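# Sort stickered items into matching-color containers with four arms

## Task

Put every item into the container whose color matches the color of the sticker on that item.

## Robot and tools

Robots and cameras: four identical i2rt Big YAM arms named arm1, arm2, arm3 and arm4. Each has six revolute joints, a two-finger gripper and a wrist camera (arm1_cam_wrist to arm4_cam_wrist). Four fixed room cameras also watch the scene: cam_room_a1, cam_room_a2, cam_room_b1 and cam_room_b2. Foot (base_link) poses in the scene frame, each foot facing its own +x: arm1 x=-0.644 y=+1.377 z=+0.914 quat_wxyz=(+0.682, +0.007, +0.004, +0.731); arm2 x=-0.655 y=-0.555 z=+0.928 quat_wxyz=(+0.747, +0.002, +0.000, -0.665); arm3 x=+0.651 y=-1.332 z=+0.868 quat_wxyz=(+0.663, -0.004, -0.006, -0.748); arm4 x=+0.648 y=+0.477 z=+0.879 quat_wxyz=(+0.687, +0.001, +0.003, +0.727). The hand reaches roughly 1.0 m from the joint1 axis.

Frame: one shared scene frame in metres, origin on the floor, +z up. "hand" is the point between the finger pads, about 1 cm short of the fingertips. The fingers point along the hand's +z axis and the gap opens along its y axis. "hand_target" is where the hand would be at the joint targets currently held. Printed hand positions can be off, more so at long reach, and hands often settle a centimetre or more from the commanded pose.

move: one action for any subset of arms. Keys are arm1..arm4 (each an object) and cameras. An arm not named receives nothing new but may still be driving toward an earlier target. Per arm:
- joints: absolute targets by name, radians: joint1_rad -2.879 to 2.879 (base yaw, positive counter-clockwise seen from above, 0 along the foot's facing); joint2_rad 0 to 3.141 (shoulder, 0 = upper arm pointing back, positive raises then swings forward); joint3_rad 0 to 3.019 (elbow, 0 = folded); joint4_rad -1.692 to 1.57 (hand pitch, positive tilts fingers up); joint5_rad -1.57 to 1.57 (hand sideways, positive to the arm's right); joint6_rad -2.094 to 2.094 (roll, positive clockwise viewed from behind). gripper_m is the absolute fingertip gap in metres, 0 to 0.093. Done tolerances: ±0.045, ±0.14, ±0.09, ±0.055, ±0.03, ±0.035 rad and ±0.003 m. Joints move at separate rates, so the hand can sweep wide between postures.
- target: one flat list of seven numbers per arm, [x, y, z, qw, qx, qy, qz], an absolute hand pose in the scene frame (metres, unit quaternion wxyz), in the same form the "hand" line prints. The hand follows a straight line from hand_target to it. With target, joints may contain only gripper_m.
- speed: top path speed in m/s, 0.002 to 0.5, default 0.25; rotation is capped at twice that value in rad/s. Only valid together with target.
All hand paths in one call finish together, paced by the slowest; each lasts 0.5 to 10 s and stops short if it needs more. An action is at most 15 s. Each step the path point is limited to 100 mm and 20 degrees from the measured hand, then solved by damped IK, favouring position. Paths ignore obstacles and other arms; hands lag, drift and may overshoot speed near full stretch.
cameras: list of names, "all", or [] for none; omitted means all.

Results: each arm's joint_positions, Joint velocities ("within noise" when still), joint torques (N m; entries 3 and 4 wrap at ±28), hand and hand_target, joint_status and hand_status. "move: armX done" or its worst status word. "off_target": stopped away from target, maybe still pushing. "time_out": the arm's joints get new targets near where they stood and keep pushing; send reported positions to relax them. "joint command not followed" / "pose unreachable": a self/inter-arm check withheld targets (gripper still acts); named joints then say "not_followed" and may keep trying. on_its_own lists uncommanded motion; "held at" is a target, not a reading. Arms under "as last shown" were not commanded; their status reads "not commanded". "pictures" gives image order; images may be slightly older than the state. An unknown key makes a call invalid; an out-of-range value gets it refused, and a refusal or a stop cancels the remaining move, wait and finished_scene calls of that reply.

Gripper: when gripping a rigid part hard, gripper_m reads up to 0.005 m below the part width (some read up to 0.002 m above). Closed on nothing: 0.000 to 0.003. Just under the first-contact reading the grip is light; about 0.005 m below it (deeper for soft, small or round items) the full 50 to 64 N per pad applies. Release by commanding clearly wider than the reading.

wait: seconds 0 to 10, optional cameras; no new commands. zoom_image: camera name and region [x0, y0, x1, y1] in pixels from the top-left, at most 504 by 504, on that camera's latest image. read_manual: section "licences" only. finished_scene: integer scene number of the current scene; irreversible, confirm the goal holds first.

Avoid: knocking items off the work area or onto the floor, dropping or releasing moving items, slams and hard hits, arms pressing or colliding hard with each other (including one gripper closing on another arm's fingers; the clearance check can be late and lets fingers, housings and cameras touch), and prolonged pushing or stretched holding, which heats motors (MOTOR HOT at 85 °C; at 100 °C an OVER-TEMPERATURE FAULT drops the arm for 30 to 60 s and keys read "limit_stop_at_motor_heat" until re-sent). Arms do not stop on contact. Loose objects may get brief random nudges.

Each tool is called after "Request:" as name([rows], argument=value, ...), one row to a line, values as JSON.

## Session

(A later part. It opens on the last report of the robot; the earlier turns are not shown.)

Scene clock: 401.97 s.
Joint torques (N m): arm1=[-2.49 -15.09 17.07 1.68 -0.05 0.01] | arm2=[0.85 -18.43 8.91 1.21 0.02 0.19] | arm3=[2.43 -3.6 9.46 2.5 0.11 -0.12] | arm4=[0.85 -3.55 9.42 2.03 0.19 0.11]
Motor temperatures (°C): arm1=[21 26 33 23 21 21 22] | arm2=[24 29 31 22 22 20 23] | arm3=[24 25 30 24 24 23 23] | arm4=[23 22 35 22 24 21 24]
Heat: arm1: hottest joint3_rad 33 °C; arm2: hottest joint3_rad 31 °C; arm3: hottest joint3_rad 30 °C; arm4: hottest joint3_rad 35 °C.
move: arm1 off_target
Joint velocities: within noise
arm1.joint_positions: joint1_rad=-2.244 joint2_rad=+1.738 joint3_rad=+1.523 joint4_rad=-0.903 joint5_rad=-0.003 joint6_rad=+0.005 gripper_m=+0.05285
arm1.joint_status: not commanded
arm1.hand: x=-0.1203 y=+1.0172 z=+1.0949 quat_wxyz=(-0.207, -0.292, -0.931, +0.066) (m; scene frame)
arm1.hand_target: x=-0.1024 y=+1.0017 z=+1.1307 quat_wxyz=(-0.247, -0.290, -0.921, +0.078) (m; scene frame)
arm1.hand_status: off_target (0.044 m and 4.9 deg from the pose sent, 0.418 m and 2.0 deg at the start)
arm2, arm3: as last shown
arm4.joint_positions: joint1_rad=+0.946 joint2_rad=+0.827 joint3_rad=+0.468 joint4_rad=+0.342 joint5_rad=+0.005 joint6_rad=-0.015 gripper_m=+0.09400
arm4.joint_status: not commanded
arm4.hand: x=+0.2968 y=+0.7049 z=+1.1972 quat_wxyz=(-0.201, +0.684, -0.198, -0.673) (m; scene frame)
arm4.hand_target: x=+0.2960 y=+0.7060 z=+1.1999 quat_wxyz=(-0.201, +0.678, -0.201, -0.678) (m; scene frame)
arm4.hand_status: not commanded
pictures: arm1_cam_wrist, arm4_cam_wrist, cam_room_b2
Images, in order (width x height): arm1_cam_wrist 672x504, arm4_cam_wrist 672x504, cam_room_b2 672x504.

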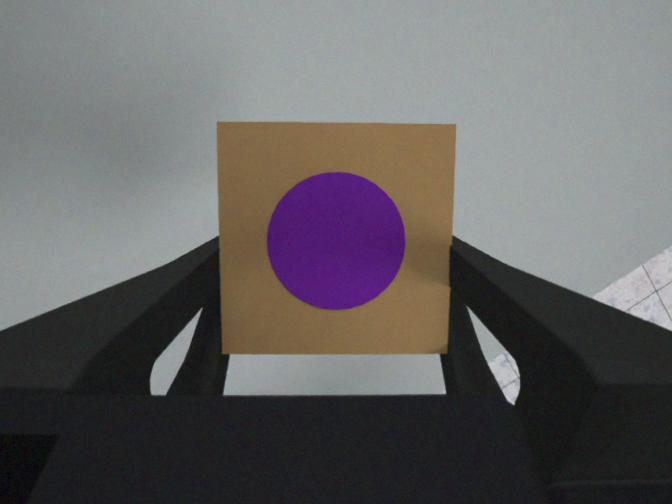

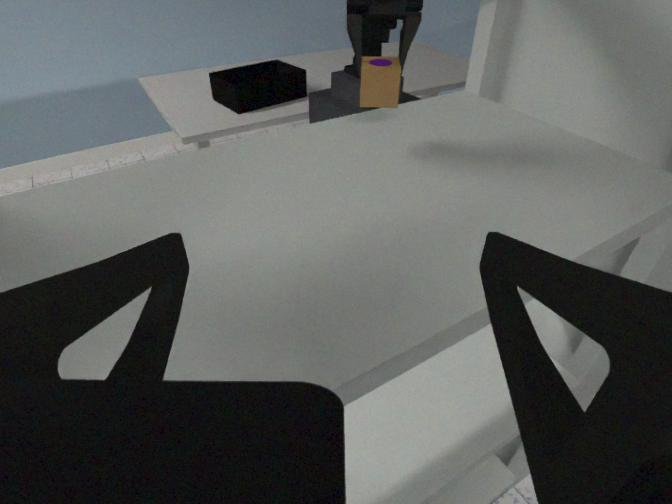

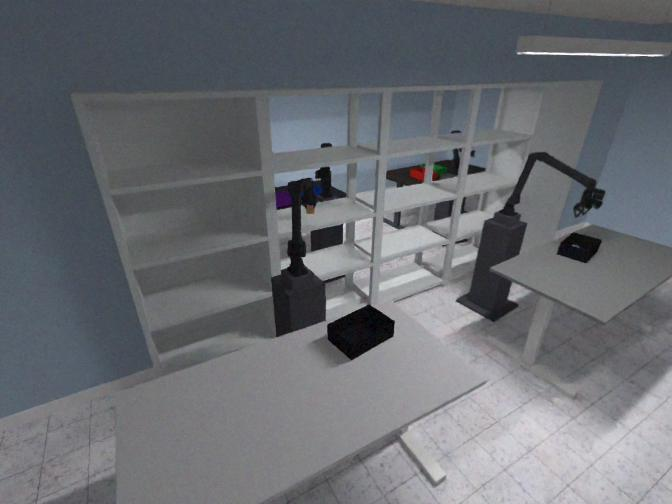

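Request:
move(arm1={"target": [0.02, 0.913, 1.10, 0.2749, 0.2879, 0.9133, -0.0867], "speed": 0.12}, cameras=["arm1_cam_wrist", "arm4_cam_wrist"])

Scene clock: 408.07 s.
Joint torques (N m): arm1=[-2.78 -20.37 17.69 0.92 -0.04 -0.03] | arm2=[0.97 -18.49 8.92 1.17 0.03 0.2] | arm3=[2.26 -3.6 9.47 2.48 0.11 -0.11] | arm4=[0.73 -3.55 9.42 2.04 0.23 0.11]
Motor temperatures (°C): arm1=[21 26 35 23 21 21 22] | arm2=[24 29 31 22 22 20 23] | arm3=[24 25 30 24 24 23 23] | arm4=[23 22 35 22 24 21 24]
Heat: arm1: hottest joint3_rad 35 °C; arm2: hottest joint3_rad 31 °C; arm3: hottest joint3_rad 30 °C; arm4: hottest joint3_rad 35 °C.
move: arm1 off_target
Joint velocities: within noise
arm1.joint_positions: joint1_rad=-2.244 joint2_rad=+2.140 joint3_rad=+2.043 joint4_rad=-0.932 joint5_rad=-0.005 joint6_rad=+0.005 gripper_m=+0.05285
arm1.joint_status: not commanded
arm1.hand: x=+0.0089 y=+0.9280 z=+1.0679 quat_wxyz=(-0.249, -0.288, -0.921, +0.078) (m; scene frame)
arm1.hand_target: x=+0.0181 y=+0.9144 z=+1.1002 quat_wxyz=(-0.275, -0.288, -0.913, +0.087) (m; scene frame)
arm1.hand_status: off_target (0.037 m and 3.3 deg from the pose sent, 0.175 m and 8.4 deg at the start)
arm2, arm4: as last shown
arm3.joint_positions: joint1_rad=-1.986 joint2_rad=+0.799 joint3_rad=+0.492 joint4_rad=+0.298 joint5_rad=+0.017 joint6_rad=-0.005 gripper_m=+0.09402
arm3.joint_status: not commanded
arm3.hand: x=+0.2942 y=-1.1115 z=+1.1957 quat_wxyz=(+0.189, -0.686, +0.196, +0.675) (m; scene frame)
arm3.hand_target: x=+0.2911 y=-1.1160 z=+1.2001 quat_wxyz=(+0.189, -0.681, +0.189, +0.681) (m; scene frame)
arm3.hand_status: not commanded
pictures: arm1_cam_wrist, arm4_cam_wrist
Images, in order (width x height): arm1_cam_wrist 672x504, arm4_cam_wrist 672x504.

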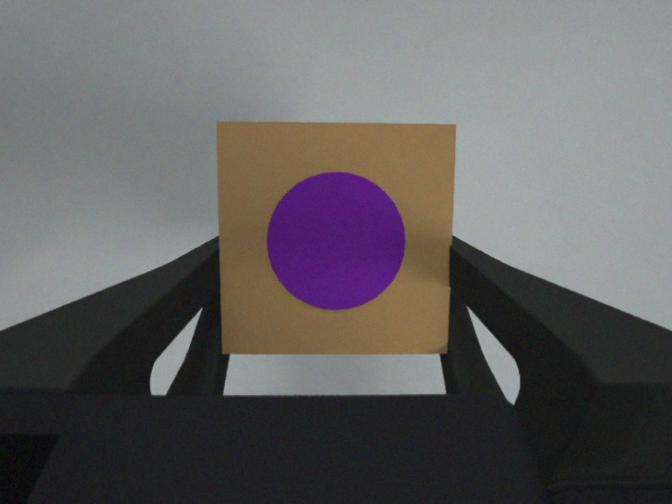

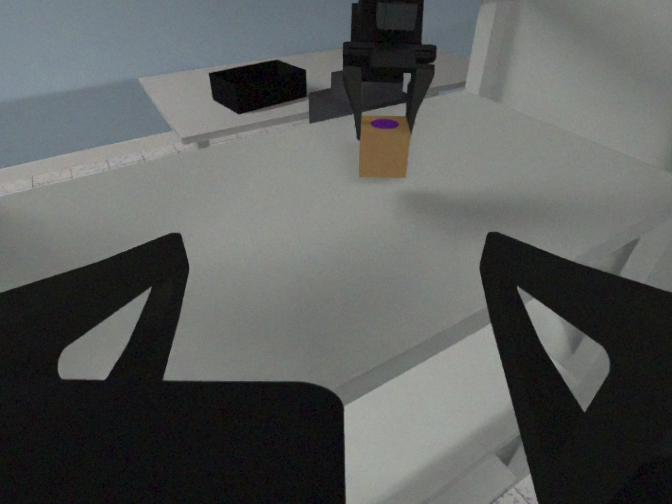

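Request:
move(arm1={"target": [0.018, 0.914, 1.072, 0.2588, 0.2894, 0.9179, -0.0816], "speed": 0.06}, cameras=["arm4_cam_wrist"])

Request:
zoom_image(camera="arm4_cam_wrist", region=[300, 60, 468, 228])

Scene clock: 417.70 s.
Joint torques (N m): arm1=[-3.02 -20.72 16.27 1.2 -0.05 0.04] | arm2=[0.91 -18.49 8.91 1.18 0.03 0.21] | arm3=[2.32 -3.6 9.51 2.48 0.11 -0.11] | arm4=[0.85 -3.55 9.31 2.1 0.2 0.12]
Motor temperatures (°C): arm1=[21 27 35 23 21 21 22] | arm2=[24 29 31 22 22 20 23] | arm3=[24 25 30 24 24 23 23] | arm4=[23 22 35 22 24 21 24]
Heat: arm1: hottest joint3_rad 35 °C; arm2: hottest joint3_rad 31 °C; arm3: hottest joint3_rad 30 °C; arm4: hottest joint3_rad 35 °C.
move: arm1 off_target
Joint velocities: within noise
arm1.joint_positions: joint1_rad=-2.244 joint2_rad=+2.163 joint3_rad=+2.043 joint4_rad=-0.932 joint5_rad=-0.005 joint6_rad=+0.005 gripper_m=+0.05285
arm1.joint_status: not commanded
arm1.hand: x=+0.0091 y=+0.9277 z=+1.0498 quat_wxyz=(-0.238, -0.289, -0.924, +0.074) (m; scene frame)
arm1.hand_target: x=+0.0168 y=+0.9148 z=+1.0723 quat_wxyz=(-0.259, -0.289, -0.918, +0.082) (m; scene frame)
arm1.hand_status: off_target (0.028 m and 2.6 deg from the pose sent, 0.017 m and 1.3 deg at the start)
arm2, arm3, arm4: as last shown
pictures: arm4_cam_wrist
Images, in order (width x height): arm4_cam_wrist 672x504.

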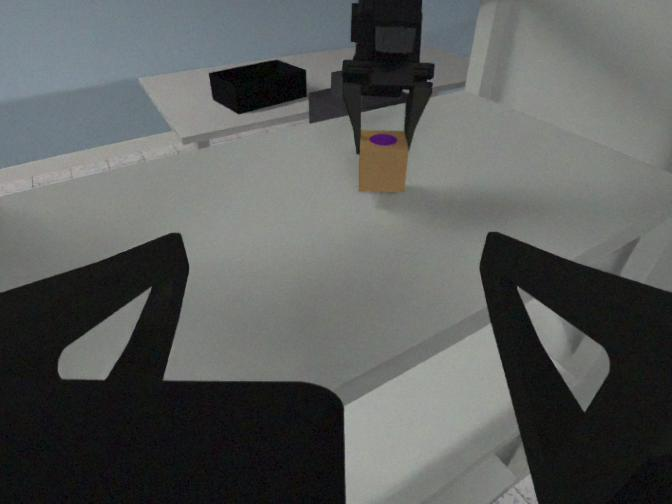

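Scaled by 3.000.

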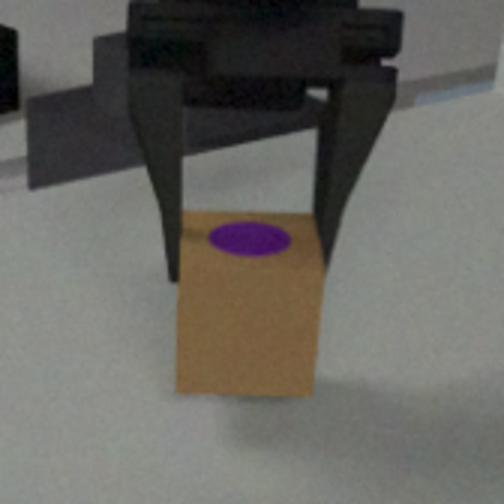

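Request:
move(arm1={"target": [0.0175, 0.9145, 1.058, 0.2588, 0.2894, 0.9179, -0.0816], "speed": 0.05}, cameras=["arm4_cam_wrist"])

Request:
zoom_image(camera="arm4_cam_wrist", region=[300, 60, 468, 228])

Scene clock: 423.63 s.
Joint torques (N m): arm1=[-2.08 -19.72 13.81 2.02 -0.04 -0.03] | arm2=[0.79 -18.49 8.94 1.21 0.03 0.21] | arm3=[2.37 -3.6 9.48 2.48 0.11 -0.11] | arm4=[1.26 -3.08 9.31 2.13 0.21 0.13]
Motor temperatures (°C): arm1=[21 28 35 23 21 21 22] | arm2=[24 29 31 22 22 20 23] | arm3=[24 25 30 24 24 23 23] | arm4=[23 22 35 22 24 21 24]
Heat: arm1: hottest joint3_rad 35 °C; arm2: hottest joint3_rad 31 °C; arm3: hottest joint3_rad 30 °C; arm4: hottest joint3_rad 35 °C.
move: arm1 off_target
Joint velocities: within noise
arm1.joint_positions: joint1_rad=-2.244 joint2_rad=+2.163 joint3_rad=+2.043 joint4_rad=-0.923 joint5_rad=-0.005 joint6_rad=+0.005 gripper_m=+0.05285
arm1.joint_status: not commanded
arm1.hand: x=+0.0107 y=+0.9266 z=+1.0508 quat_wxyz=(-0.242, -0.289, -0.923, +0.076) (m; scene frame)
arm1.hand_target: x=+0.0169 y=+0.9149 z=+1.0582 quat_wxyz=(-0.259, -0.289, -0.918, +0.082) (m; scene frame)
arm1.hand_status: off_target (0.016 m and 2.1 deg from the pose sent, 0.018 m and 2.6 deg at the start)
arm2, arm3, arm4: as last shown
pictures: arm4_cam_wrist
Images, in order (width x height): arm4_cam_wrist 672x504.

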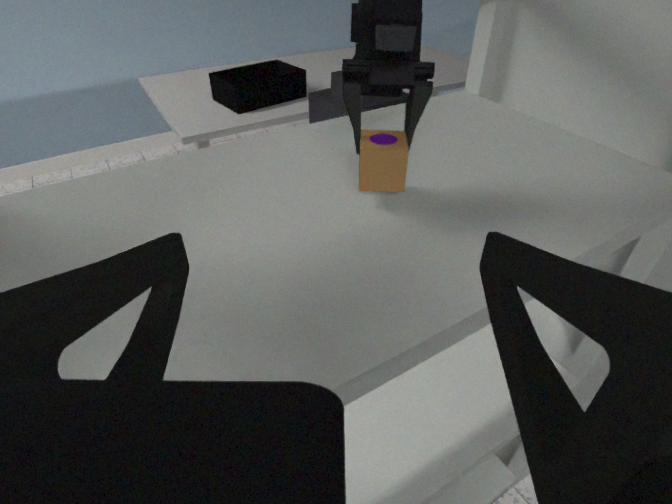

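Scaled by 3.000.

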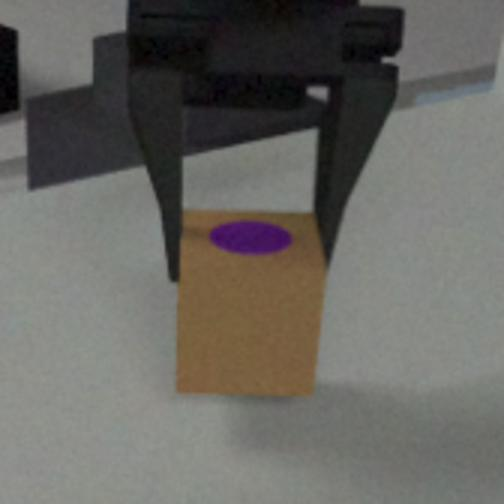

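Request:
move(arm1={"target": [0.0175, 0.9145, 1.047, 0.2588, 0.2894, 0.9179, -0.0816], "speed": 0.05}, cameras=["arm4_cam_wrist"])

Request:
zoom_image(camera="arm4_cam_wrist", region=[300, 60, 468, 228])

Scene clock: 429.70 s.
Joint torques (N m): arm1=[-2.67 -19.49 12.08 2.21 -0.08 -0.01] | arm2=[0.97 -18.37 8.91 1.2 0.02 0.21] | arm3=[2.37 -3.72 9.5 2.47 0.11 -0.11] | arm4=[0.73 -3.31 9.43 2.06 0.19 0.13]
Motor temperatures (°C): arm1=[21 28 35 23 21 21 22] | arm2=[24 29 31 22 22 20 23] | arm3=[24 25 30 24 24 23 23] | arm4=[23 22 35 22 24 21 24]
Heat: arm1: hottest joint3_rad 35 °C; arm2: hottest joint3_rad 31 °C; arm3: hottest joint3_rad 30 °C; arm4: hottest joint3_rad 35 °C.
move: arm1 done
Joint velocities: within noise
arm1.joint_positions: joint1_rad=-2.244 joint2_rad=+2.169 joint3_rad=+2.043 joint4_rad=-0.899 joint5_rad=-0.005 joint6_rad=+0.005 gripper_m=+0.05285
arm1.joint_status: not commanded
arm1.hand: x=+0.0150 y=+0.9237 z=+1.0494 quat_wxyz=(-0.251, -0.288, -0.921, +0.078) (m; scene frame)
arm1.hand_target: x=+0.0173 y=+0.9146 z=+1.0471 quat_wxyz=(-0.259, -0.289, -0.918, +0.082) (m; scene frame)
arm1.hand_status: done (0.010 m and 1.1 deg from the pose sent, 0.014 m and 2.1 deg at the start)
arm2, arm3, arm4: as last shown
pictures: arm4_cam_wrist
Images, in order (width x height): arm4_cam_wrist 672x504.

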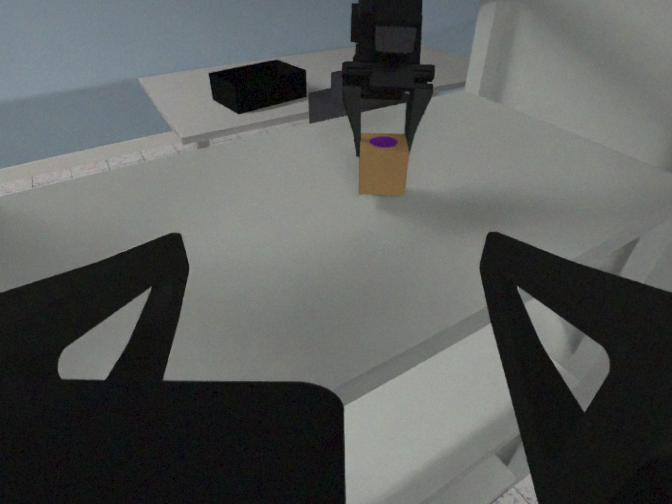

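Scaled by 3.000.

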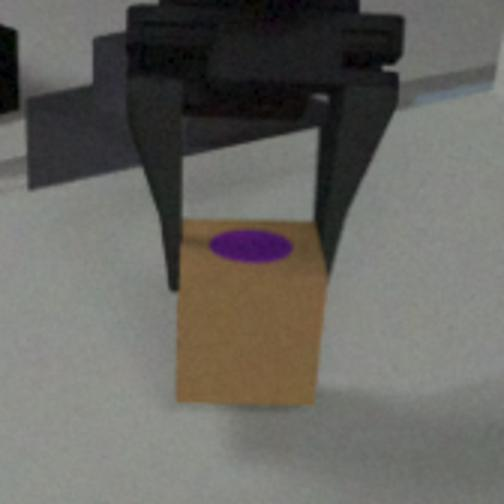

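Request:
move(arm1={"joints": {"gripper_m": 0.093}}, cameras=["arm1_cam_wrist", "arm4_cam_wrist"])

Scene clock: 434.83 s.
Joint torques (N m): arm1=[-3.02 -19.84 12.11 1.95 -0.01 0] | arm2=[0.85 -18.32 8.94 1.22 0.02 0.21] | arm3=[2.26 -3.49 9.46 2.48 0.11 -0.11] | arm4=[0.85 -3.78 9.39 2.13 0.21 0.13]
Motor temperatures (°C): arm1=[21 28 35 23 21 21 22] | arm2=[24 29 31 22 22 20 23] | arm3=[24 25 30 24 24 23 23] | arm4=[23 22 35 22 24 21 24]
Heat: arm1: hottest joint3_rad 35 °C; arm2: hottest joint3_rad 31 °C; arm3: hottest joint3_rad 30 °C; arm4: hottest joint3_rad 35 °C.
move: arm1 done
Joint velocities: within noise
arm1.joint_positions: joint1_rad=-2.244 joint2_rad=+2.169 joint3_rad=+2.043 joint4_rad=-0.896 joint5_rad=-0.005 joint6_rad=+0.005 gripper_m=+0.09296
arm1.joint_status: all done
arm1.hand: x=+0.0154 y=+0.9234 z=+1.0497 quat_wxyz=(-0.252, -0.288, -0.921, +0.079) (m; scene frame)
arm1.hand_target: x=+0.0173 y=+0.9147 z=+1.0471 quat_wxyz=(-0.259, -0.289, -0.918, +0.082) (m; scene frame)
arm1.hand_status: not commanded
arm2.joint_positions: joint1_rad=-1.222 joint2_rad=+1.733 joint3_rad=+1.325 joint4_rad=-1.164 joint5_rad=-0.002 joint6_rad=+0.454 gripper_m=+0.09396
arm2.joint_status: not commanded
arm2.hand: x=-1.1023 y=-0.7803 z=+1.0224 quat_wxyz=(+0.001, -1.000, -0.006, -0.002) (m; scene frame)
arm2.hand_target: x=-1.1000 y=-0.7799 z=+1.0200 quat_wxyz=(+0.000, -1.000, +0.000, +0.000) (m; scene frame)
arm2.hand_status: not commanded
arm3, arm4: as last shown
pictures: arm1_cam_wrist, arm4_cam_wrist
Images, in order (width x height): arm1_cam_wrist 672x504, arm4_cam_wrist 672x504.

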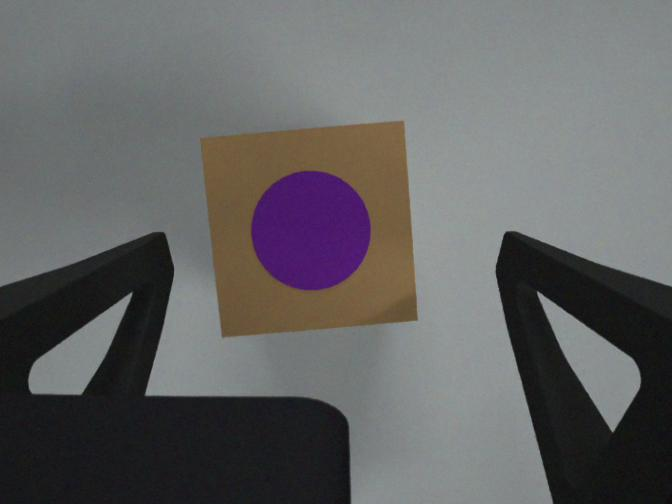

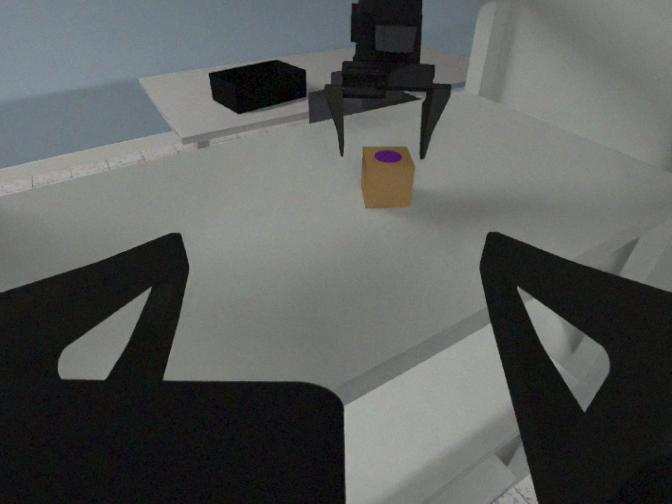

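Request:
move(arm1={"target": [-0.06, 0.968, 1.16, 0.2588, 0.2894, 0.9179, -0.0816], "speed": 0.12}, cameras=["arm4_cam_wrist"])

Request:
move(arm1={"joints": {"joint2_rad": 0.8, "joint3_rad": 1.2, "joint4_rad": -1.3}}, cameras=["arm4_cam_wrist"])

Scene clock: 444.90 s.
Joint torques (N m): arm1=[-3.14 -19.19 11.3 0.76 -0.02 -0.03] | arm2=[0.85 -18.43 8.94 1.2 0.02 0.2] | arm3=[2.32 -3.66 9.48 2.5 0.12 -0.12] | arm4=[0.91 -3.84 9.31 2.19 0.22 0.1]
Motor temperatures (°C): arm1=[21 28 35 23 21 21 22] | arm2=[24 29 31 22 22 20 23] | arm3=[24 25 30 24 24 23 23] | arm4=[23 22 35 22 24 21 24]
Heat: arm1: hottest joint3_rad 35 °C; arm2: hottest joint3_rad 31 °C; arm3: hottest joint3_rad 30 °C; arm4: hottest joint3_rad 35 °C.
move: arm1 off_target
Joint velocities: within noise
arm1.joint_positions: joint1_rad=-2.244 joint2_rad=+1.886 joint3_rad=+1.837 joint4_rad=-0.970 joint5_rad=-0.006 joint6_rad=+0.005 gripper_m=+0.09296
arm1.joint_status: not commanded
arm1.hand: x=-0.0522 y=+0.9711 z=+1.1447 quat_wxyz=(-0.253, -0.288, -0.920, +0.079) (m; scene frame)
arm1.hand_target: x=-0.0599 y=+0.9681 z=+1.1597 quat_wxyz=(-0.259, -0.289, -0.918, +0.082) (m; scene frame)
arm1.hand_status: off_target (0.017 m and 0.8 deg from the pose sent, 0.141 m and 1.0 deg at the start)
arm2, arm3, arm4: as last shown
pictures: arm4_cam_wrist
Images, in order (width x height): arm4_cam_wrist 672x504.

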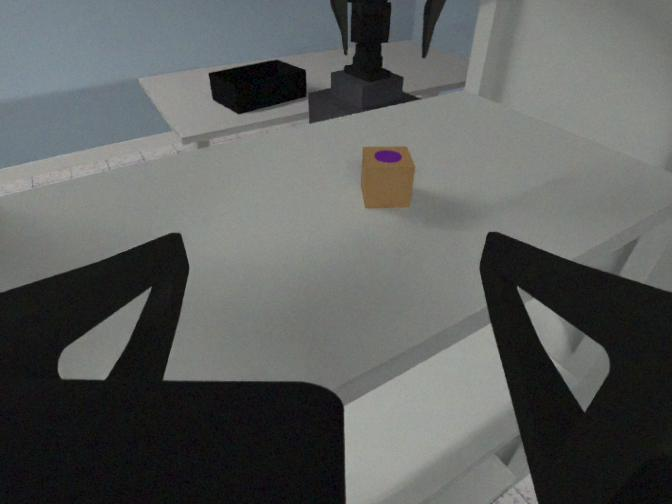

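Scene clock: 446.63 s.
Joint torques (N m): arm1=[-2.9 -0.09 11.04 0.87 -0.06 -0.01] | arm2=[0.91 -18.55 8.92 1.2 0.02 0.2] | arm3=[2.37 -3.55 9.46 2.5 0.12 -0.11] | arm4=[0.91 -3.6 9.39 2.11 0.22 0.1]
Motor temperatures (°C): arm1=[21 28 35 23 21 21 22] | arm2=[24 29 31 22 22 20 23] | arm3=[24 25 30 24 24 23 23] | arm4=[23 22 35 22 24 21 24]
Heat: arm1: hottest joint3_rad 35 °C; arm2: hottest joint3_rad 31 °C; arm3: hottest joint3_rad 30 °C; arm4: hottest joint3_rad 35 °C.
move: arm1 done
Joint velocities: within noise
arm1.joint_positions: joint1_rad=-2.244 joint2_rad=+0.793 joint3_rad=+1.197 joint4_rad=-1.291 joint5_rad=-0.006 joint6_rad=+0.005 gripper_m=+0.09296
arm1.joint_status: all done
arm1.hand: x=-0.3811 y=+1.1998 z=+1.3169 quat_wxyz=(-0.314, -0.282, -0.902, +0.097) (m; scene frame)
arm1.hand_target: x=-0.3826 y=+1.1973 z=+1.3153 quat_wxyz=(-0.308, -0.284, -0.903, +0.097) (m; scene frame)
arm1.hand_status: not commanded
arm2, arm3, arm4: as last shown
pictures: arm4_cam_wrist
Images, in order (width x height): arm4_cam_wrist 672x504.

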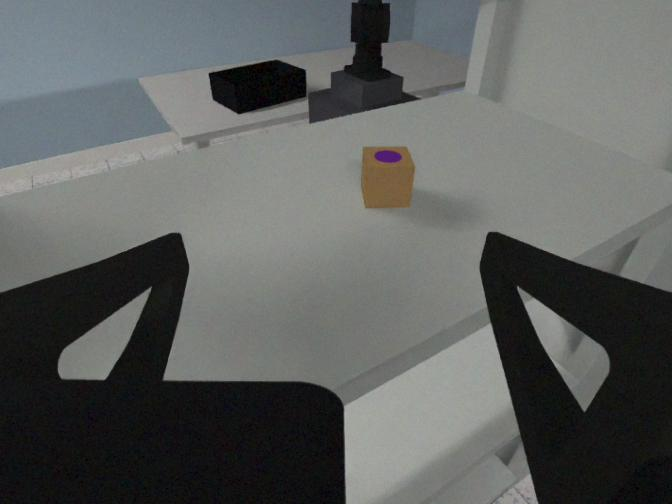

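Request:
move(arm4={"target": [0.06, 0.91, 1.135, 0.0818, -0.9181, 0.2720, 0.2763], "speed": 0.12}, cameras=["arm4_cam_wrist", "cam_room_a2"])

Scene clock: 466.80 s.
Joint torques (N m): arm1=[-2.02 0.26 10.95 0.99 -0.05 0] | arm2=[0.85 -18.43 8.95 1.2 0.02 0.21] | arm3=[2.32 -3.6 9.48 2.48 0.1 -0.11] | arm4=[0.26 -19.78 13.31 0.44 0.19 -0.07]
Motor temperatures (°C): arm1=[21 27 34 23 21 21 22] | arm2=[24 29 31 22 22 20 23] | arm3=[24 25 30 24 24 23 23] | arm4=[23 22 36 22 24 21 24]
Heat: arm1: hottest joint3_rad 34 °C; arm2: hottest joint3_rad 31 °C; arm3: hottest joint3_rad 30 °C; arm4: hottest joint3_rad 36 °C.
move: arm4 off_target
Joint velocities: within noise
arm1, arm2, arm3: as last shown
arm4.joint_positions: joint1_rad=+0.885 joint2_rad=+1.882 joint3_rad=+1.839 joint4_rad=-0.962 joint5_rad=-0.033 joint6_rad=-0.041 gripper_m=+0.09400
arm4.joint_status: not commanded
arm4.hand: x=+0.0674 y=+0.8955 z=+1.1271 quat_wxyz=(-0.075, +0.920, -0.275, -0.271) (m; scene frame)
arm4.hand_target: x=+0.0608 y=+0.9095 z=+1.1349 quat_wxyz=(-0.082, +0.918, -0.272, -0.277) (m; scene frame)
arm4.hand_status: off_target (0.018 m and 1.1 deg from the pose sent, 0.319 m and 55.7 deg at the start)
pictures: arm4_cam_wrist, cam_room_a2
Images, in order (width x height): arm4_cam_wrist 672x504, cam_room_a2 672x504.

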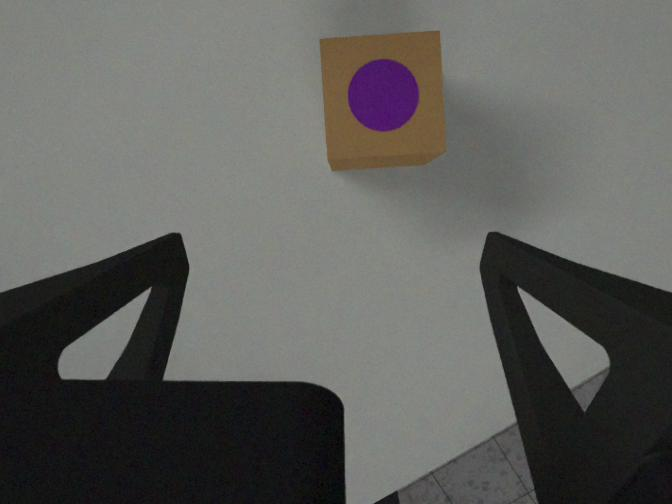

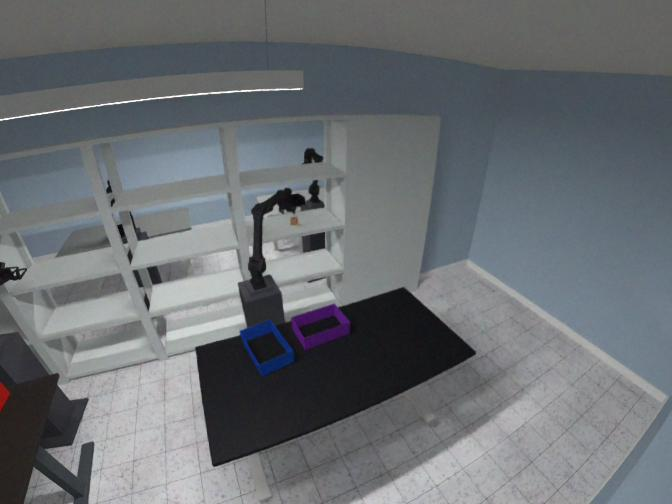

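Request:
zoom_image(camera="arm4_cam_wrist", region=[296, 10, 476, 190])

Scaled by 2.800.

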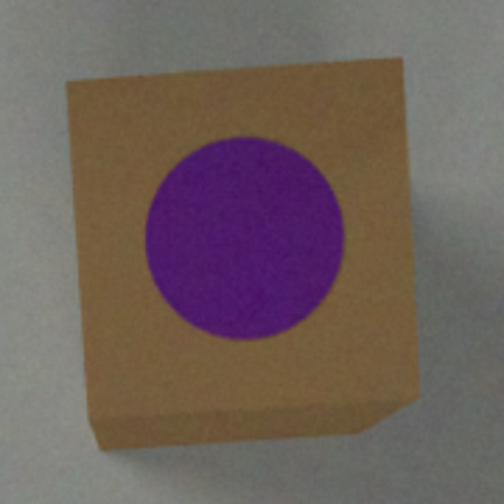

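Request:
move(arm4={"target": [0.010, 0.964, 1.088, 0.0722, -0.9271, 0.2397, 0.2790], "speed": 0.1}, cameras=["arm4_cam_wrist"])

Scene clock: 497.47 s.
Joint torques (N m): arm1=[-3.08 0.38 11.08 1.03 -0.04 -0.01] | arm2=[0.79 -18.43 8.91 1.2 0.03 0.21] | arm3=[2.26 -3.55 9.44 2.48 0.11 -0.11] | arm4=[0.56 -23.36 13.23 0.54 -0.09 -0.08]
Motor temperatures (°C): arm1=[21 26 34 23 21 21 22] | arm2=[24 29 31 22 22 20 23] | arm3=[24 25 30 24 24 23 23] | arm4=[23 24 40 22 24 21 24]
Heat: arm1: hottest joint3_rad 34 °C; arm2: hottest joint3_rad 31 °C; arm3: hottest joint3_rad 30 °C; arm4: hottest joint3_rad 40 °C.
move: arm4 off_target
Joint velocities: within noise
arm1, arm2: as last shown
arm3.joint_positions: joint1_rad=-1.986 joint2_rad=+0.799 joint3_rad=+0.492 joint4_rad=+0.298 joint5_rad=+0.017 joint6_rad=-0.005 gripper_m=+0.09402
arm3.joint_status: not commanded
arm3.hand: x=+0.2942 y=-1.1115 z=+1.1957 quat_wxyz=(+0.189, -0.686, +0.196, +0.675) (m; scene frame)
arm3.hand_target: x=+0.2911 y=-1.1160 z=+1.2001 quat_wxyz=(+0.189, -0.681, +0.189, +0.681) (m; scene frame)
arm3.hand_status: not commanded
arm4.joint_positions: joint1_rad=+0.854 joint2_rad=+2.116 joint3_rad=+2.099 joint4_rad=-0.987 joint5_rad=-0.081 joint6_rad=-0.124 gripper_m=+0.09400
arm4.joint_status: not commanded
arm4.hand: x=+0.0167 y=+0.9520 z=+1.0865 quat_wxyz=(-0.069, +0.927, -0.244, -0.275) (m; scene frame)
arm4.hand_target: x=+0.0106 y=+0.9635 z=+1.0881 quat_wxyz=(-0.073, +0.927, -0.240, -0.280) (m; scene frame)
arm4.hand_status: off_target (0.014 m and 0.7 deg from the pose sent, 0.098 m and 4.2 deg at the start)
pictures: arm4_cam_wrist
Images, in order (width x height): arm4_cam_wrist 672x504.

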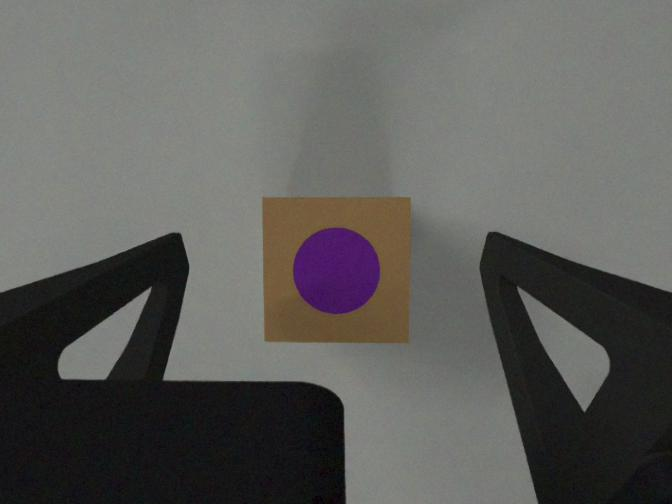

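Request:
move(arm4={"target": [0.013, 0.9615, 1.022, 0.0722, -0.9271, 0.2397, 0.2790], "speed": 0.08}, cameras=["arm4_cam_wrist"])

Scene clock: 504.93 s.
Joint torques (N m): arm1=[-2.2 0.56 11.14 1.16 -0.02 -0.03] | arm2=[0.85 -18.49 8.91 1.21 0.02 0.2] | arm3=[2.26 -3.66 9.48 2.48 0.11 -0.12] | arm4=[1.03 -23.3 9.09 1.59 -0.11 -0.1]
Motor temperatures (°C): arm1=[21 26 34 23 21 21 22] | arm2=[24 29 31 22 22 20 23] | arm3=[24 24 30 24 24 23 23] | arm4=[23 24 42 22 24 21 24]
Heat: arm1: hottest joint3_rad 34 °C; arm2: hottest joint3_rad 31 °C; arm3: hottest joint3_rad 30 °C; arm4: hottest joint3_rad 42 °C.
move: arm4 off_target
Joint velocities: within noise
arm1, arm2, arm3: as last shown
arm4.joint_positions: joint1_rad=+0.854 joint2_rad=+2.118 joint3_rad=+1.992 joint4_rad=-0.847 joint5_rad=-0.081 joint6_rad=-0.125 gripper_m=+0.09400
arm4.joint_status: not commanded
arm4.hand: x=+0.0134 y=+0.9542 z=+1.0481 quat_wxyz=(-0.075, +0.923, -0.242, -0.288) (m; scene frame)
arm4.hand_target: x=+0.0139 y=+0.9607 z=+1.0220 quat_wxyz=(-0.072, +0.927, -0.240, -0.279) (m; scene frame)
arm4.hand_status: off_target (0.027 m and 1.2 deg from the pose sent, 0.065 m and 0.8 deg at the start)
pictures: arm4_cam_wrist
Images, in order (width x height): arm4_cam_wrist 672x504.

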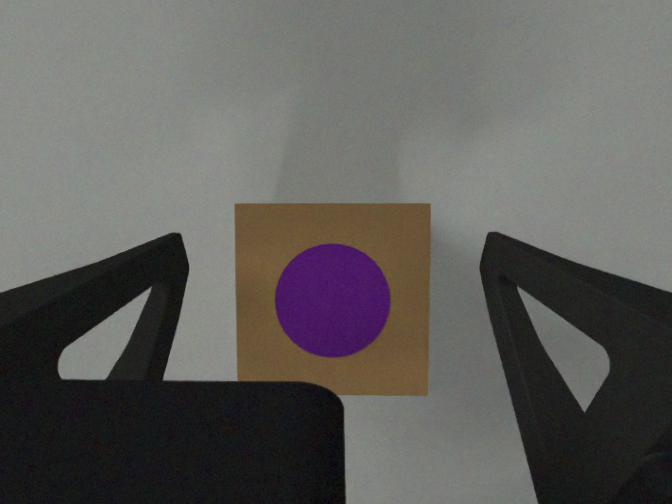

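Request:
move(arm4={"target": [0.021, 0.9575, 1.004, 0.0722, -0.9271, 0.2397, 0.2790], "speed": 0.06}, cameras=["arm4_cam_wrist"])

Scene clock: 514.47 s.
Joint torques (N m): arm1=[-2.32 0.5 11.14 0.95 -0.01 0] | arm2=[0.79 -18.37 8.92 1.2 0.02 0.2] | arm3=[2.26 -3.84 9.48 2.5 0.11 -0.11] | arm4=[0.5 -23.77 8.95 1.43 -0.07 -0.1]
Motor temperatures (°C): arm1=[21 26 34 23 21 21 21] | arm2=[24 29 31 22 22 20 23] | arm3=[24 24 30 24 24 23 23] | arm4=[23 25 42 22 24 21 24]
Heat: arm1: hottest joint3_rad 34 °C; arm2: hottest joint3_rad 31 °C; arm3: hottest joint3_rad 30 °C; arm4: hottest joint3_rad 42 °C.
move: arm4 off_target
Joint velocities: within noise
arm1, arm2, arm3: as last shown
arm4.joint_positions: joint1_rad=+0.853 joint2_rad=+2.118 joint3_rad=+1.921 joint4_rad=-0.789 joint5_rad=-0.083 joint6_rad=-0.127 gripper_m=+0.09400
arm4.joint_status: not commanded
arm4.hand: x=+0.0193 y=+0.9502 z=+1.0192 quat_wxyz=(-0.072, +0.926, -0.242, -0.282) (m; scene frame)
arm4.hand_target: x=+0.0214 y=+0.9572 z=+1.0039 quat_wxyz=(-0.072, +0.927, -0.240, -0.279) (m; scene frame)
arm4.hand_status: off_target (0.017 m and 0.5 deg from the pose sent, 0.045 m and 1.2 deg at the start)
pictures: arm4_cam_wrist
Images, in order (width x height): arm4_cam_wrist 672x504.

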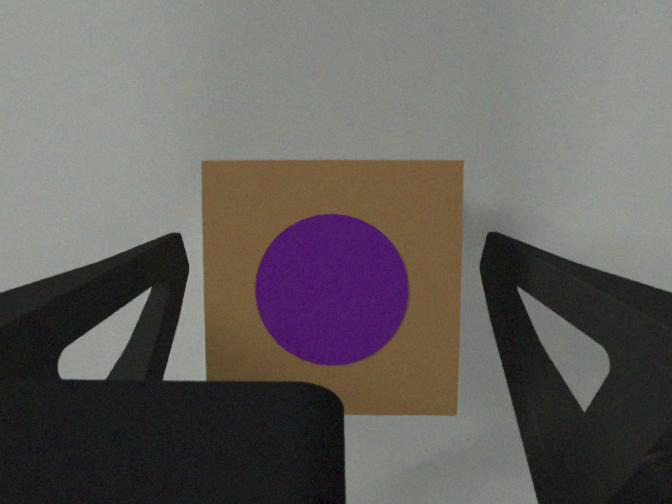

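Request:
move(arm4={"joints": {"gripper_m": 0.045}}, cameras=["arm4_cam_wrist"])

Request:
move(arm4={"target": [0.05, 0.935, 1.13, 0.0722, -0.9271, 0.2397, 0.2790], "speed": 0.12}, cameras=["arm4_cam_wrist"])

Scene clock: 520.00 s.
Joint torques (N m): arm1=[-2.78 0.5 11.17 1.14 0 -0.02] | arm2=[0.97 -18.43 8.94 1.22 0.02 0.21] | arm3=[2.37 -3.55 9.46 2.48 0.11 -0.12] | arm4=[0.26 -23.71 8.9 1.42 -0.08 -0.06]
Motor temperatures (°C): arm1=[21 25 34 23 21 21 21] | arm2=[24 29 31 22 22 20 23] | arm3=[24 24 30 24 24 23 23] | arm4=[23 26 41 22 24 21 24]
Heat: arm1: hottest joint3_rad 34 °C; arm2: hottest joint3_rad 31 °C; arm3: hottest joint3_rad 30 °C; arm4: hottest joint3_rad 41 °C.
move: arm4 off_target
Joint velocities: within noise
arm1, arm2, arm3: as last shown
arm4.joint_positions: joint1_rad=+0.853 joint2_rad=+2.118 joint3_rad=+1.921 joint4_rad=-0.789 joint5_rad=-0.083 joint6_rad=-0.129 gripper_m=+0.05330
arm4.joint_status: gripper_m off_target (ended at +0.05332, target +0.04500)
arm4.hand: x=+0.0193 y=+0.9502 z=+1.0192 quat_wxyz=(-0.072, +0.926, -0.241, -0.282) (m; scene frame)
arm4.hand_target: x=+0.0214 y=+0.9571 z=+1.0039 quat_wxyz=(-0.072, +0.927, -0.240, -0.279) (m; scene frame)
arm4.hand_status: not commanded
pictures: arm4_cam_wrist
Images, in order (width x height): arm4_cam_wrist 672x504.

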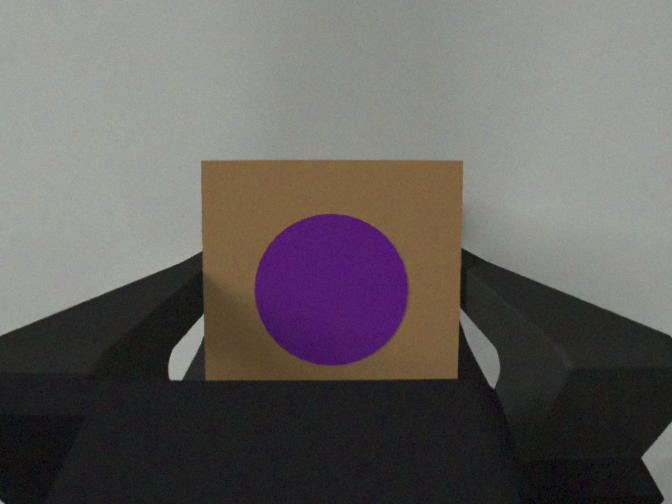

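Scene clock: 521.70 s.
Joint torques (N m): arm1=[-2.37 0.5 11.03 1.02 -0.04 -0.03] | arm2=[0.91 -18.37 8.95 1.2 0.03 0.2] | arm3=[2.37 -3.55 9.43 2.45 0.11 -0.11] | arm4=[0.21 -25.52 13.23 0.59 -0.01 -0.05]
Motor temperatures (°C): arm1=[21 25 34 23 21 21 21] | arm2=[24 29 31 22 22 20 23] | arm3=[24 24 30 24 24 23 23] | arm4=[23 26 41 22 24 21 25]
Heat: arm1: hottest joint3_rad 34 °C; arm2: hottest joint3_rad 31 °C; arm3: hottest joint3_rad 30 °C; arm4: hottest joint3_rad 41 °C.
move: arm4 off_target
Joint velocities: within noise
arm1, arm3: as last shown
arm2.joint_positions: joint1_rad=-1.222 joint2_rad=+1.733 joint3_rad=+1.325 joint4_rad=-1.164 joint5_rad=-0.002 joint6_rad=+0.454 gripper_m=+0.09396
arm2.joint_status: not commanded
arm2.hand: x=-1.1023 y=-0.7803 z=+1.0224 quat_wxyz=(+0.001, -1.000, -0.006, -0.002) (m; scene frame)
arm2.hand_target: x=-1.1000 y=-0.7799 z=+1.0200 quat_wxyz=(+0.000, -1.000, +0.000, +0.000) (m; scene frame)
arm2.hand_status: not commanded
arm4.joint_positions: joint1_rad=+0.853 joint2_rad=+1.999 joint3_rad=+1.937 joint4_rad=-0.995 joint5_rad=-0.083 joint6_rad=-0.130 gripper_m=+0.05330
arm4.joint_status: not commanded
arm4.hand: x=+0.0545 y=+0.9232 z=+1.0900 quat_wxyz=(-0.059, +0.935, -0.244, -0.251) (m; scene frame)
arm4.hand_target: x=+0.0516 y=+0.9337 z=+1.1298 quat_wxyz=(-0.073, +0.927, -0.240, -0.279) (m; scene frame)
arm4.hand_status: off_target (0.042 m and 3.7 deg from the pose sent, 0.116 m and 0.5 deg at the start)
pictures: arm4_cam_wrist
Images, in order (width x height): arm4_cam_wrist 672x504.

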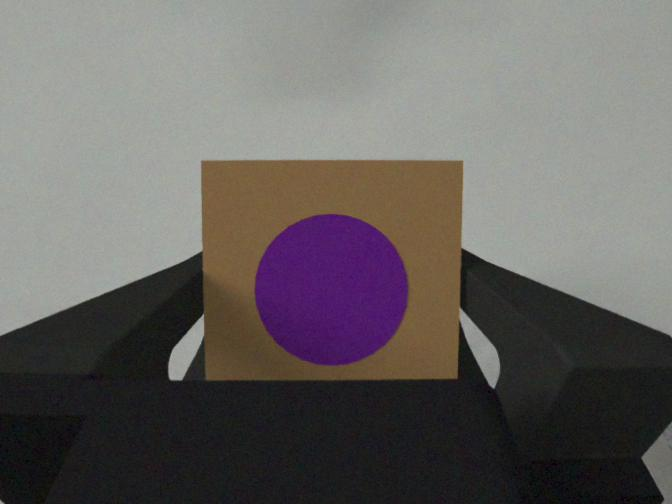

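Request:
move(arm4={"target": [0.25, 0.78, 1.16, 0.0722, -0.9271, 0.2397, 0.2790], "speed": 0.15}, cameras=["cam_room_a2"])

Request:
move(arm4={"joints": {"joint2_rad": 0.8, "joint3_rad": 1.2, "joint4_rad": -1.4, "joint5_rad": 0, "joint6_rad": 0}}, cameras=["cam_room_a2"])

Request:
move(arm4={"joints": {"joint1_rad": -1.4}}, cameras=["cam_room_a2", "arm4_cam_wrist"])

Scene clock: 535.63 s.
Joint torques (N m): arm1=[-2.73 0.56 11.25 0.95 -0.06 -0.02] | arm2=[0.91 -18.49 8.92 1.2 0.02 0.21] | arm3=[2.2 -3.72 9.5 2.48 0.11 -0.12] | arm4=[0.15 -12.69 9.25 0.69 -0.1 -0.11]
Motor temperatures (°C): arm1=[21 25 33 23 21 21 21] | arm2=[23 29 31 22 22 20 23] | arm3=[24 24 30 24 24 23 23] | arm4=[23 26 44 22 24 21 25]
Heat: arm1: hottest joint3_rad 33 °C; arm2: hottest joint3_rad 31 °C; arm3: hottest joint3_rad 30 °C; arm4: hottest joint3_rad 44 °C.
move: arm4 done
Joint velocities: within noise
arm1, arm2, arm3: as last shown
arm4.joint_positions: joint1_rad=+0.847 joint2_rad=+1.305 joint3_rad=+1.226 joint4_rad=-0.916 joint5_rad=-0.085 joint6_rad=-0.132 gripper_m=+0.05330
arm4.joint_status: not commanded
arm4.hand: x=+0.2458 y=+0.7780 z=+1.1583 quat_wxyz=(-0.071, +0.926, -0.242, -0.280) (m; scene frame)
arm4.hand_target: x=+0.2500 y=+0.7799 z=+1.1600 quat_wxyz=(-0.072, +0.927, -0.240, -0.279) (m; scene frame)
arm4.hand_status: done (0.005 m and 0.4 deg from the pose sent, 0.252 m and 3.7 deg at the start)
pictures: cam_room_a2
Images, in order (width x height): cam_room_a2 672x504.

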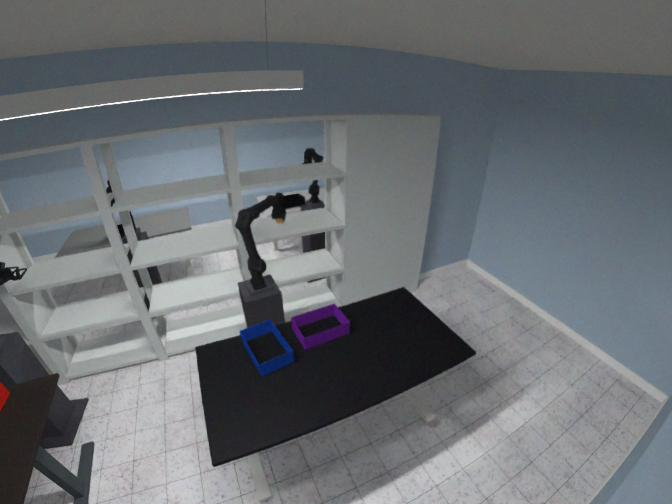

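Scene clock: 537.03 s.
Joint torques (N m): arm1=[-2.61 0.26 11 1.17 -0.1 -0.03] | arm2=[0.91 -18.43 8.95 1.18 0.03 0.2] | arm3=[2.32 -3.6 9.47 2.51 0.11 -0.11] | arm4=[0.09 -2.32 9.54 0.61 0.2 0.18]
Motor temperatures (°C): arm1=[21 25 33 23 21 21 21] | arm2=[23 29 31 22 22 20 23] | arm3=[24 24 30 24 24 23 23] | arm4=[23 26 44 22 24 21 25]
Heat: arm1: hottest joint3_rad 33 °C; arm2: hottest joint3_rad 31 °C; arm3: hottest joint3_rad 30 °C; arm4: hottest joint3_rad 44 °C.
move: arm4 done
Joint velocities: within noise
arm1.joint_positions: joint1_rad=-2.244 joint2_rad=+0.793 joint3_rad=+1.197 joint4_rad=-1.291 joint5_rad=-0.006 joint6_rad=+0.005 gripper_m=+0.09296
arm1.joint_status: not commanded
arm1.hand: x=-0.3811 y=+1.1998 z=+1.3169 quat_wxyz=(-0.314, -0.282, -0.902, +0.097) (m; scene frame)
arm1.hand_target: x=-0.3826 y=+1.1973 z=+1.3153 quat_wxyz=(-0.308, -0.284, -0.903, +0.097) (m; scene frame)
arm1.hand_status: not commanded
arm2, arm3: as last shown
arm4.joint_positions: joint1_rad=+0.846 joint2_rad=+0.798 joint3_rad=+1.188 joint4_rad=-1.392 joint5_rad=-0.003 joint6_rad=-0.014 gripper_m=+0.05330
arm4.joint_status: all done
arm4.hand: x=+0.4207 y=+0.6595 z=+1.2670 quat_wxyz=(-0.090, +0.908, -0.309, -0.267) (m; scene frame)
arm4.hand_target: x=+0.4228 y=+0.6615 z=+1.2710 quat_wxyz=(-0.091, +0.905, -0.319, -0.267) (m; scene frame)
arm4.hand_status: not commanded
pictures: cam_room_a2
Images, in order (width x height): cam_room_a2 672x504.

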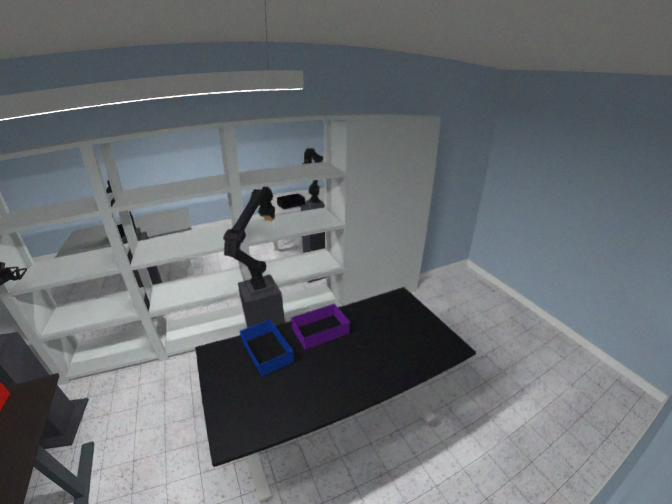

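Scene clock: 539.10 s.
Joint torques (N m): arm1=[-2.78 0.44 10.97 1.05 -0.03 -0.02] | arm2=[0.85 -18.37 8.92 1.18 0.03 0.2] | arm3=[2.26 -3.49 9.46 2.47 0.11 -0.11] | arm4=[0.44 -2.61 9.59 0.66 0.04 0.15]
Motor temperatures (°C): arm1=[21 25 33 23 21 21 21] | arm2=[23 29 31 22 22 20 23] | arm3=[24 24 30 24 24 23 23] | arm4=[23 26 43 22 24 21 25]
Heat: arm1: hottest joint3_rad 33 °C; arm2: hottest joint3_rad 31 °C; arm3: hottest joint3_rad 30 °C; arm4: hottest joint3_rad 43 °C.
move: arm4 done
Joint velocities: within noise
arm1, arm2, arm3: as last shown
arm4.joint_positions: joint1_rad=-1.397 joint2_rad=+0.798 joint3_rad=+1.188 joint4_rad=-1.392 joint5_rad=+0.001 joint6_rad=-0.011 gripper_m=+0.05331
arm4.joint_status: all done
arm4.hand: x=+0.9340 y=+0.5445 z=+1.2648 quat_wxyz=(-0.277, +0.116, -0.954, -0.029) (m; scene frame)
arm4.hand_target: x=+0.9338 y=+0.5439 z=+1.2689 quat_wxyz=(-0.277, +0.109, -0.954, -0.031) (m; scene frame)
arm4.hand_status: not commanded
pictures: arm4_cam_wrist, cam_room_a2
Images, in order (width x height): arm4_cam_wrist 672x504, cam_room_a2 672x504.

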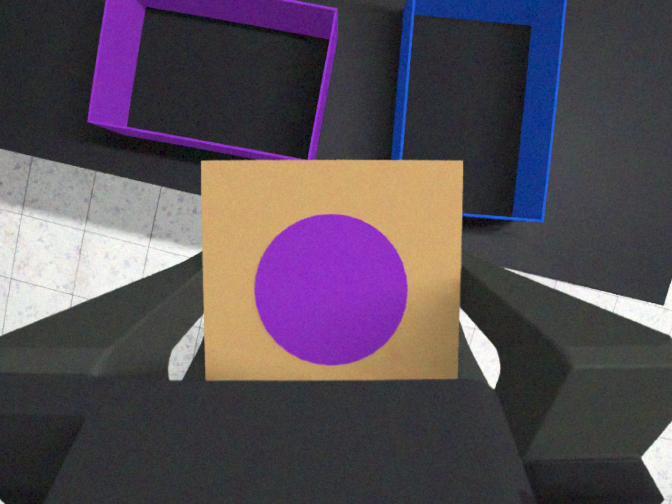

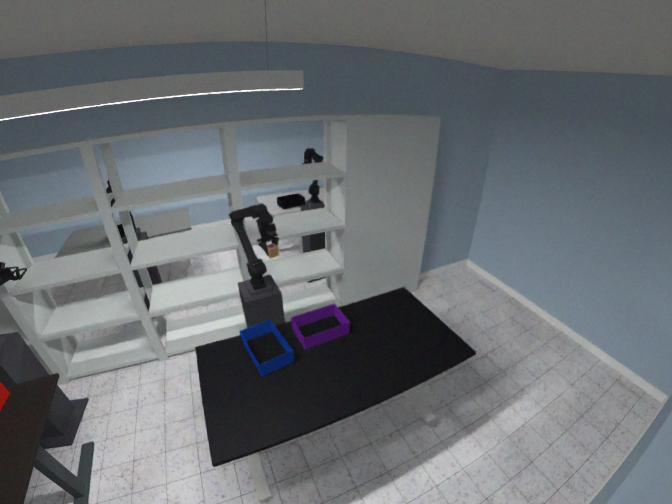

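Request:
move(arm4={"target": [1.095, 0.74, 0.93, 0.2905, -0.2468, 0.9212, 0.0778], "speed": 0.15}, cameras=["arm4_cam_wrist", "cam_room_a2"])

Scene clock: 574.27 s.
Joint torques (N m): arm1=[-2.14 -0.03 11.21 1.05 -0.01 -0.01] | arm2=[0.85 -18.43 8.94 1.18 0.02 0.2] | arm3=[2.37 -3.66 9.47 2.51 0.11 -0.11] | arm4=[1.14 -12.57 9.17 1.54 0.01 -0.09]
Motor temperatures (°C): arm1=[21 25 34 23 21 21 21] | arm2=[23 29 31 22 22 20 23] | arm3=[24 24 30 24 24 23 23] | arm4=[22 24 38 22 24 21 26]
Heat: arm1: hottest joint3_rad 34 °C; arm2: hottest joint3_rad 31 °C; arm3: hottest joint3_rad 30 °C; arm4: hottest joint3_rad 38 °C.
move: arm4 off_target
Joint velocities: within noise
arm1, arm2: as last shown
arm3.joint_positions: joint1_rad=-1.986 joint2_rad=+0.799 joint3_rad=+0.492 joint4_rad=+0.298 joint5_rad=+0.017 joint6_rad=-0.005 gripper_m=+0.09402
arm3.joint_status: not commanded
arm3.hand: x=+0.2942 y=-1.1115 z=+1.1957 quat_wxyz=(+0.189, -0.686, +0.196, +0.675) (m; scene frame)
arm3.hand_target: x=+0.2911 y=-1.1160 z=+1.2001 quat_wxyz=(+0.189, -0.681, +0.189, +0.681) (m; scene frame)
arm3.hand_status: not commanded
arm4.joint_positions: joint1_rad=-1.101 joint2_rad=+1.565 joint3_rad=+0.811 joint4_rad=-0.244 joint5_rad=+0.009 joint6_rad=+0.023 gripper_m=+0.05331
arm4.joint_status: not commanded
arm4.hand: x=+1.0806 y=+0.7266 z=+0.9177 quat_wxyz=(-0.270, +0.238, -0.930, -0.071) (m; scene frame)
arm4.hand_target: x=+1.0943 y=+0.7396 z=+0.9306 quat_wxyz=(-0.291, +0.247, -0.921, -0.078) (m; scene frame)
arm4.hand_status: off_target (0.023 m and 2.8 deg from the pose sent, 0.420 m and 16.6 deg at the start)
pictures: arm4_cam_wrist, cam_room_a2
Images, in order (width x height): arm4_cam_wrist 672x504, cam_room_a2 672x504.

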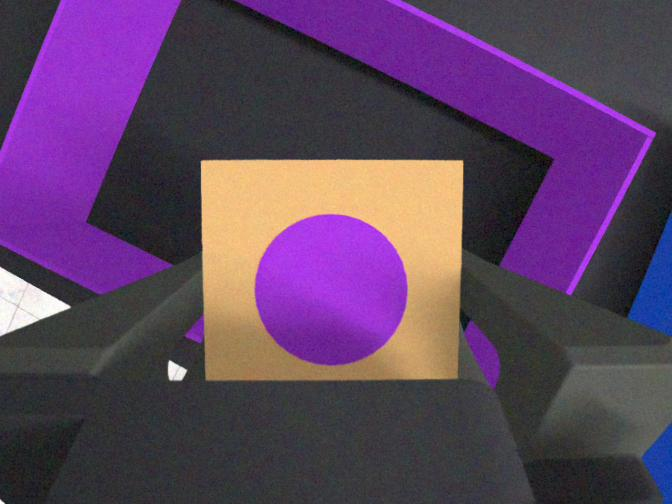

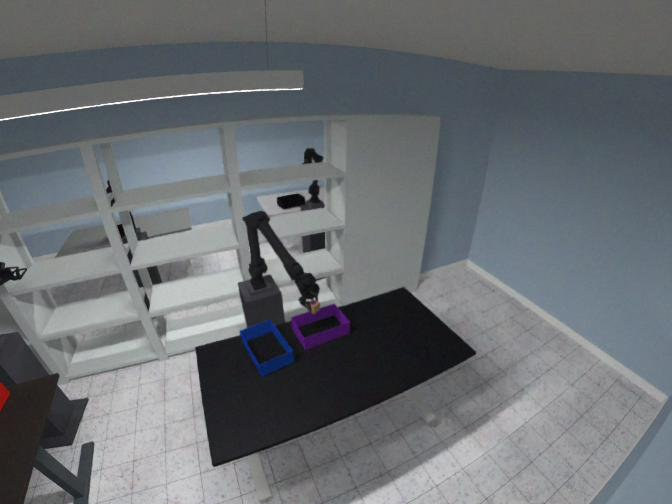

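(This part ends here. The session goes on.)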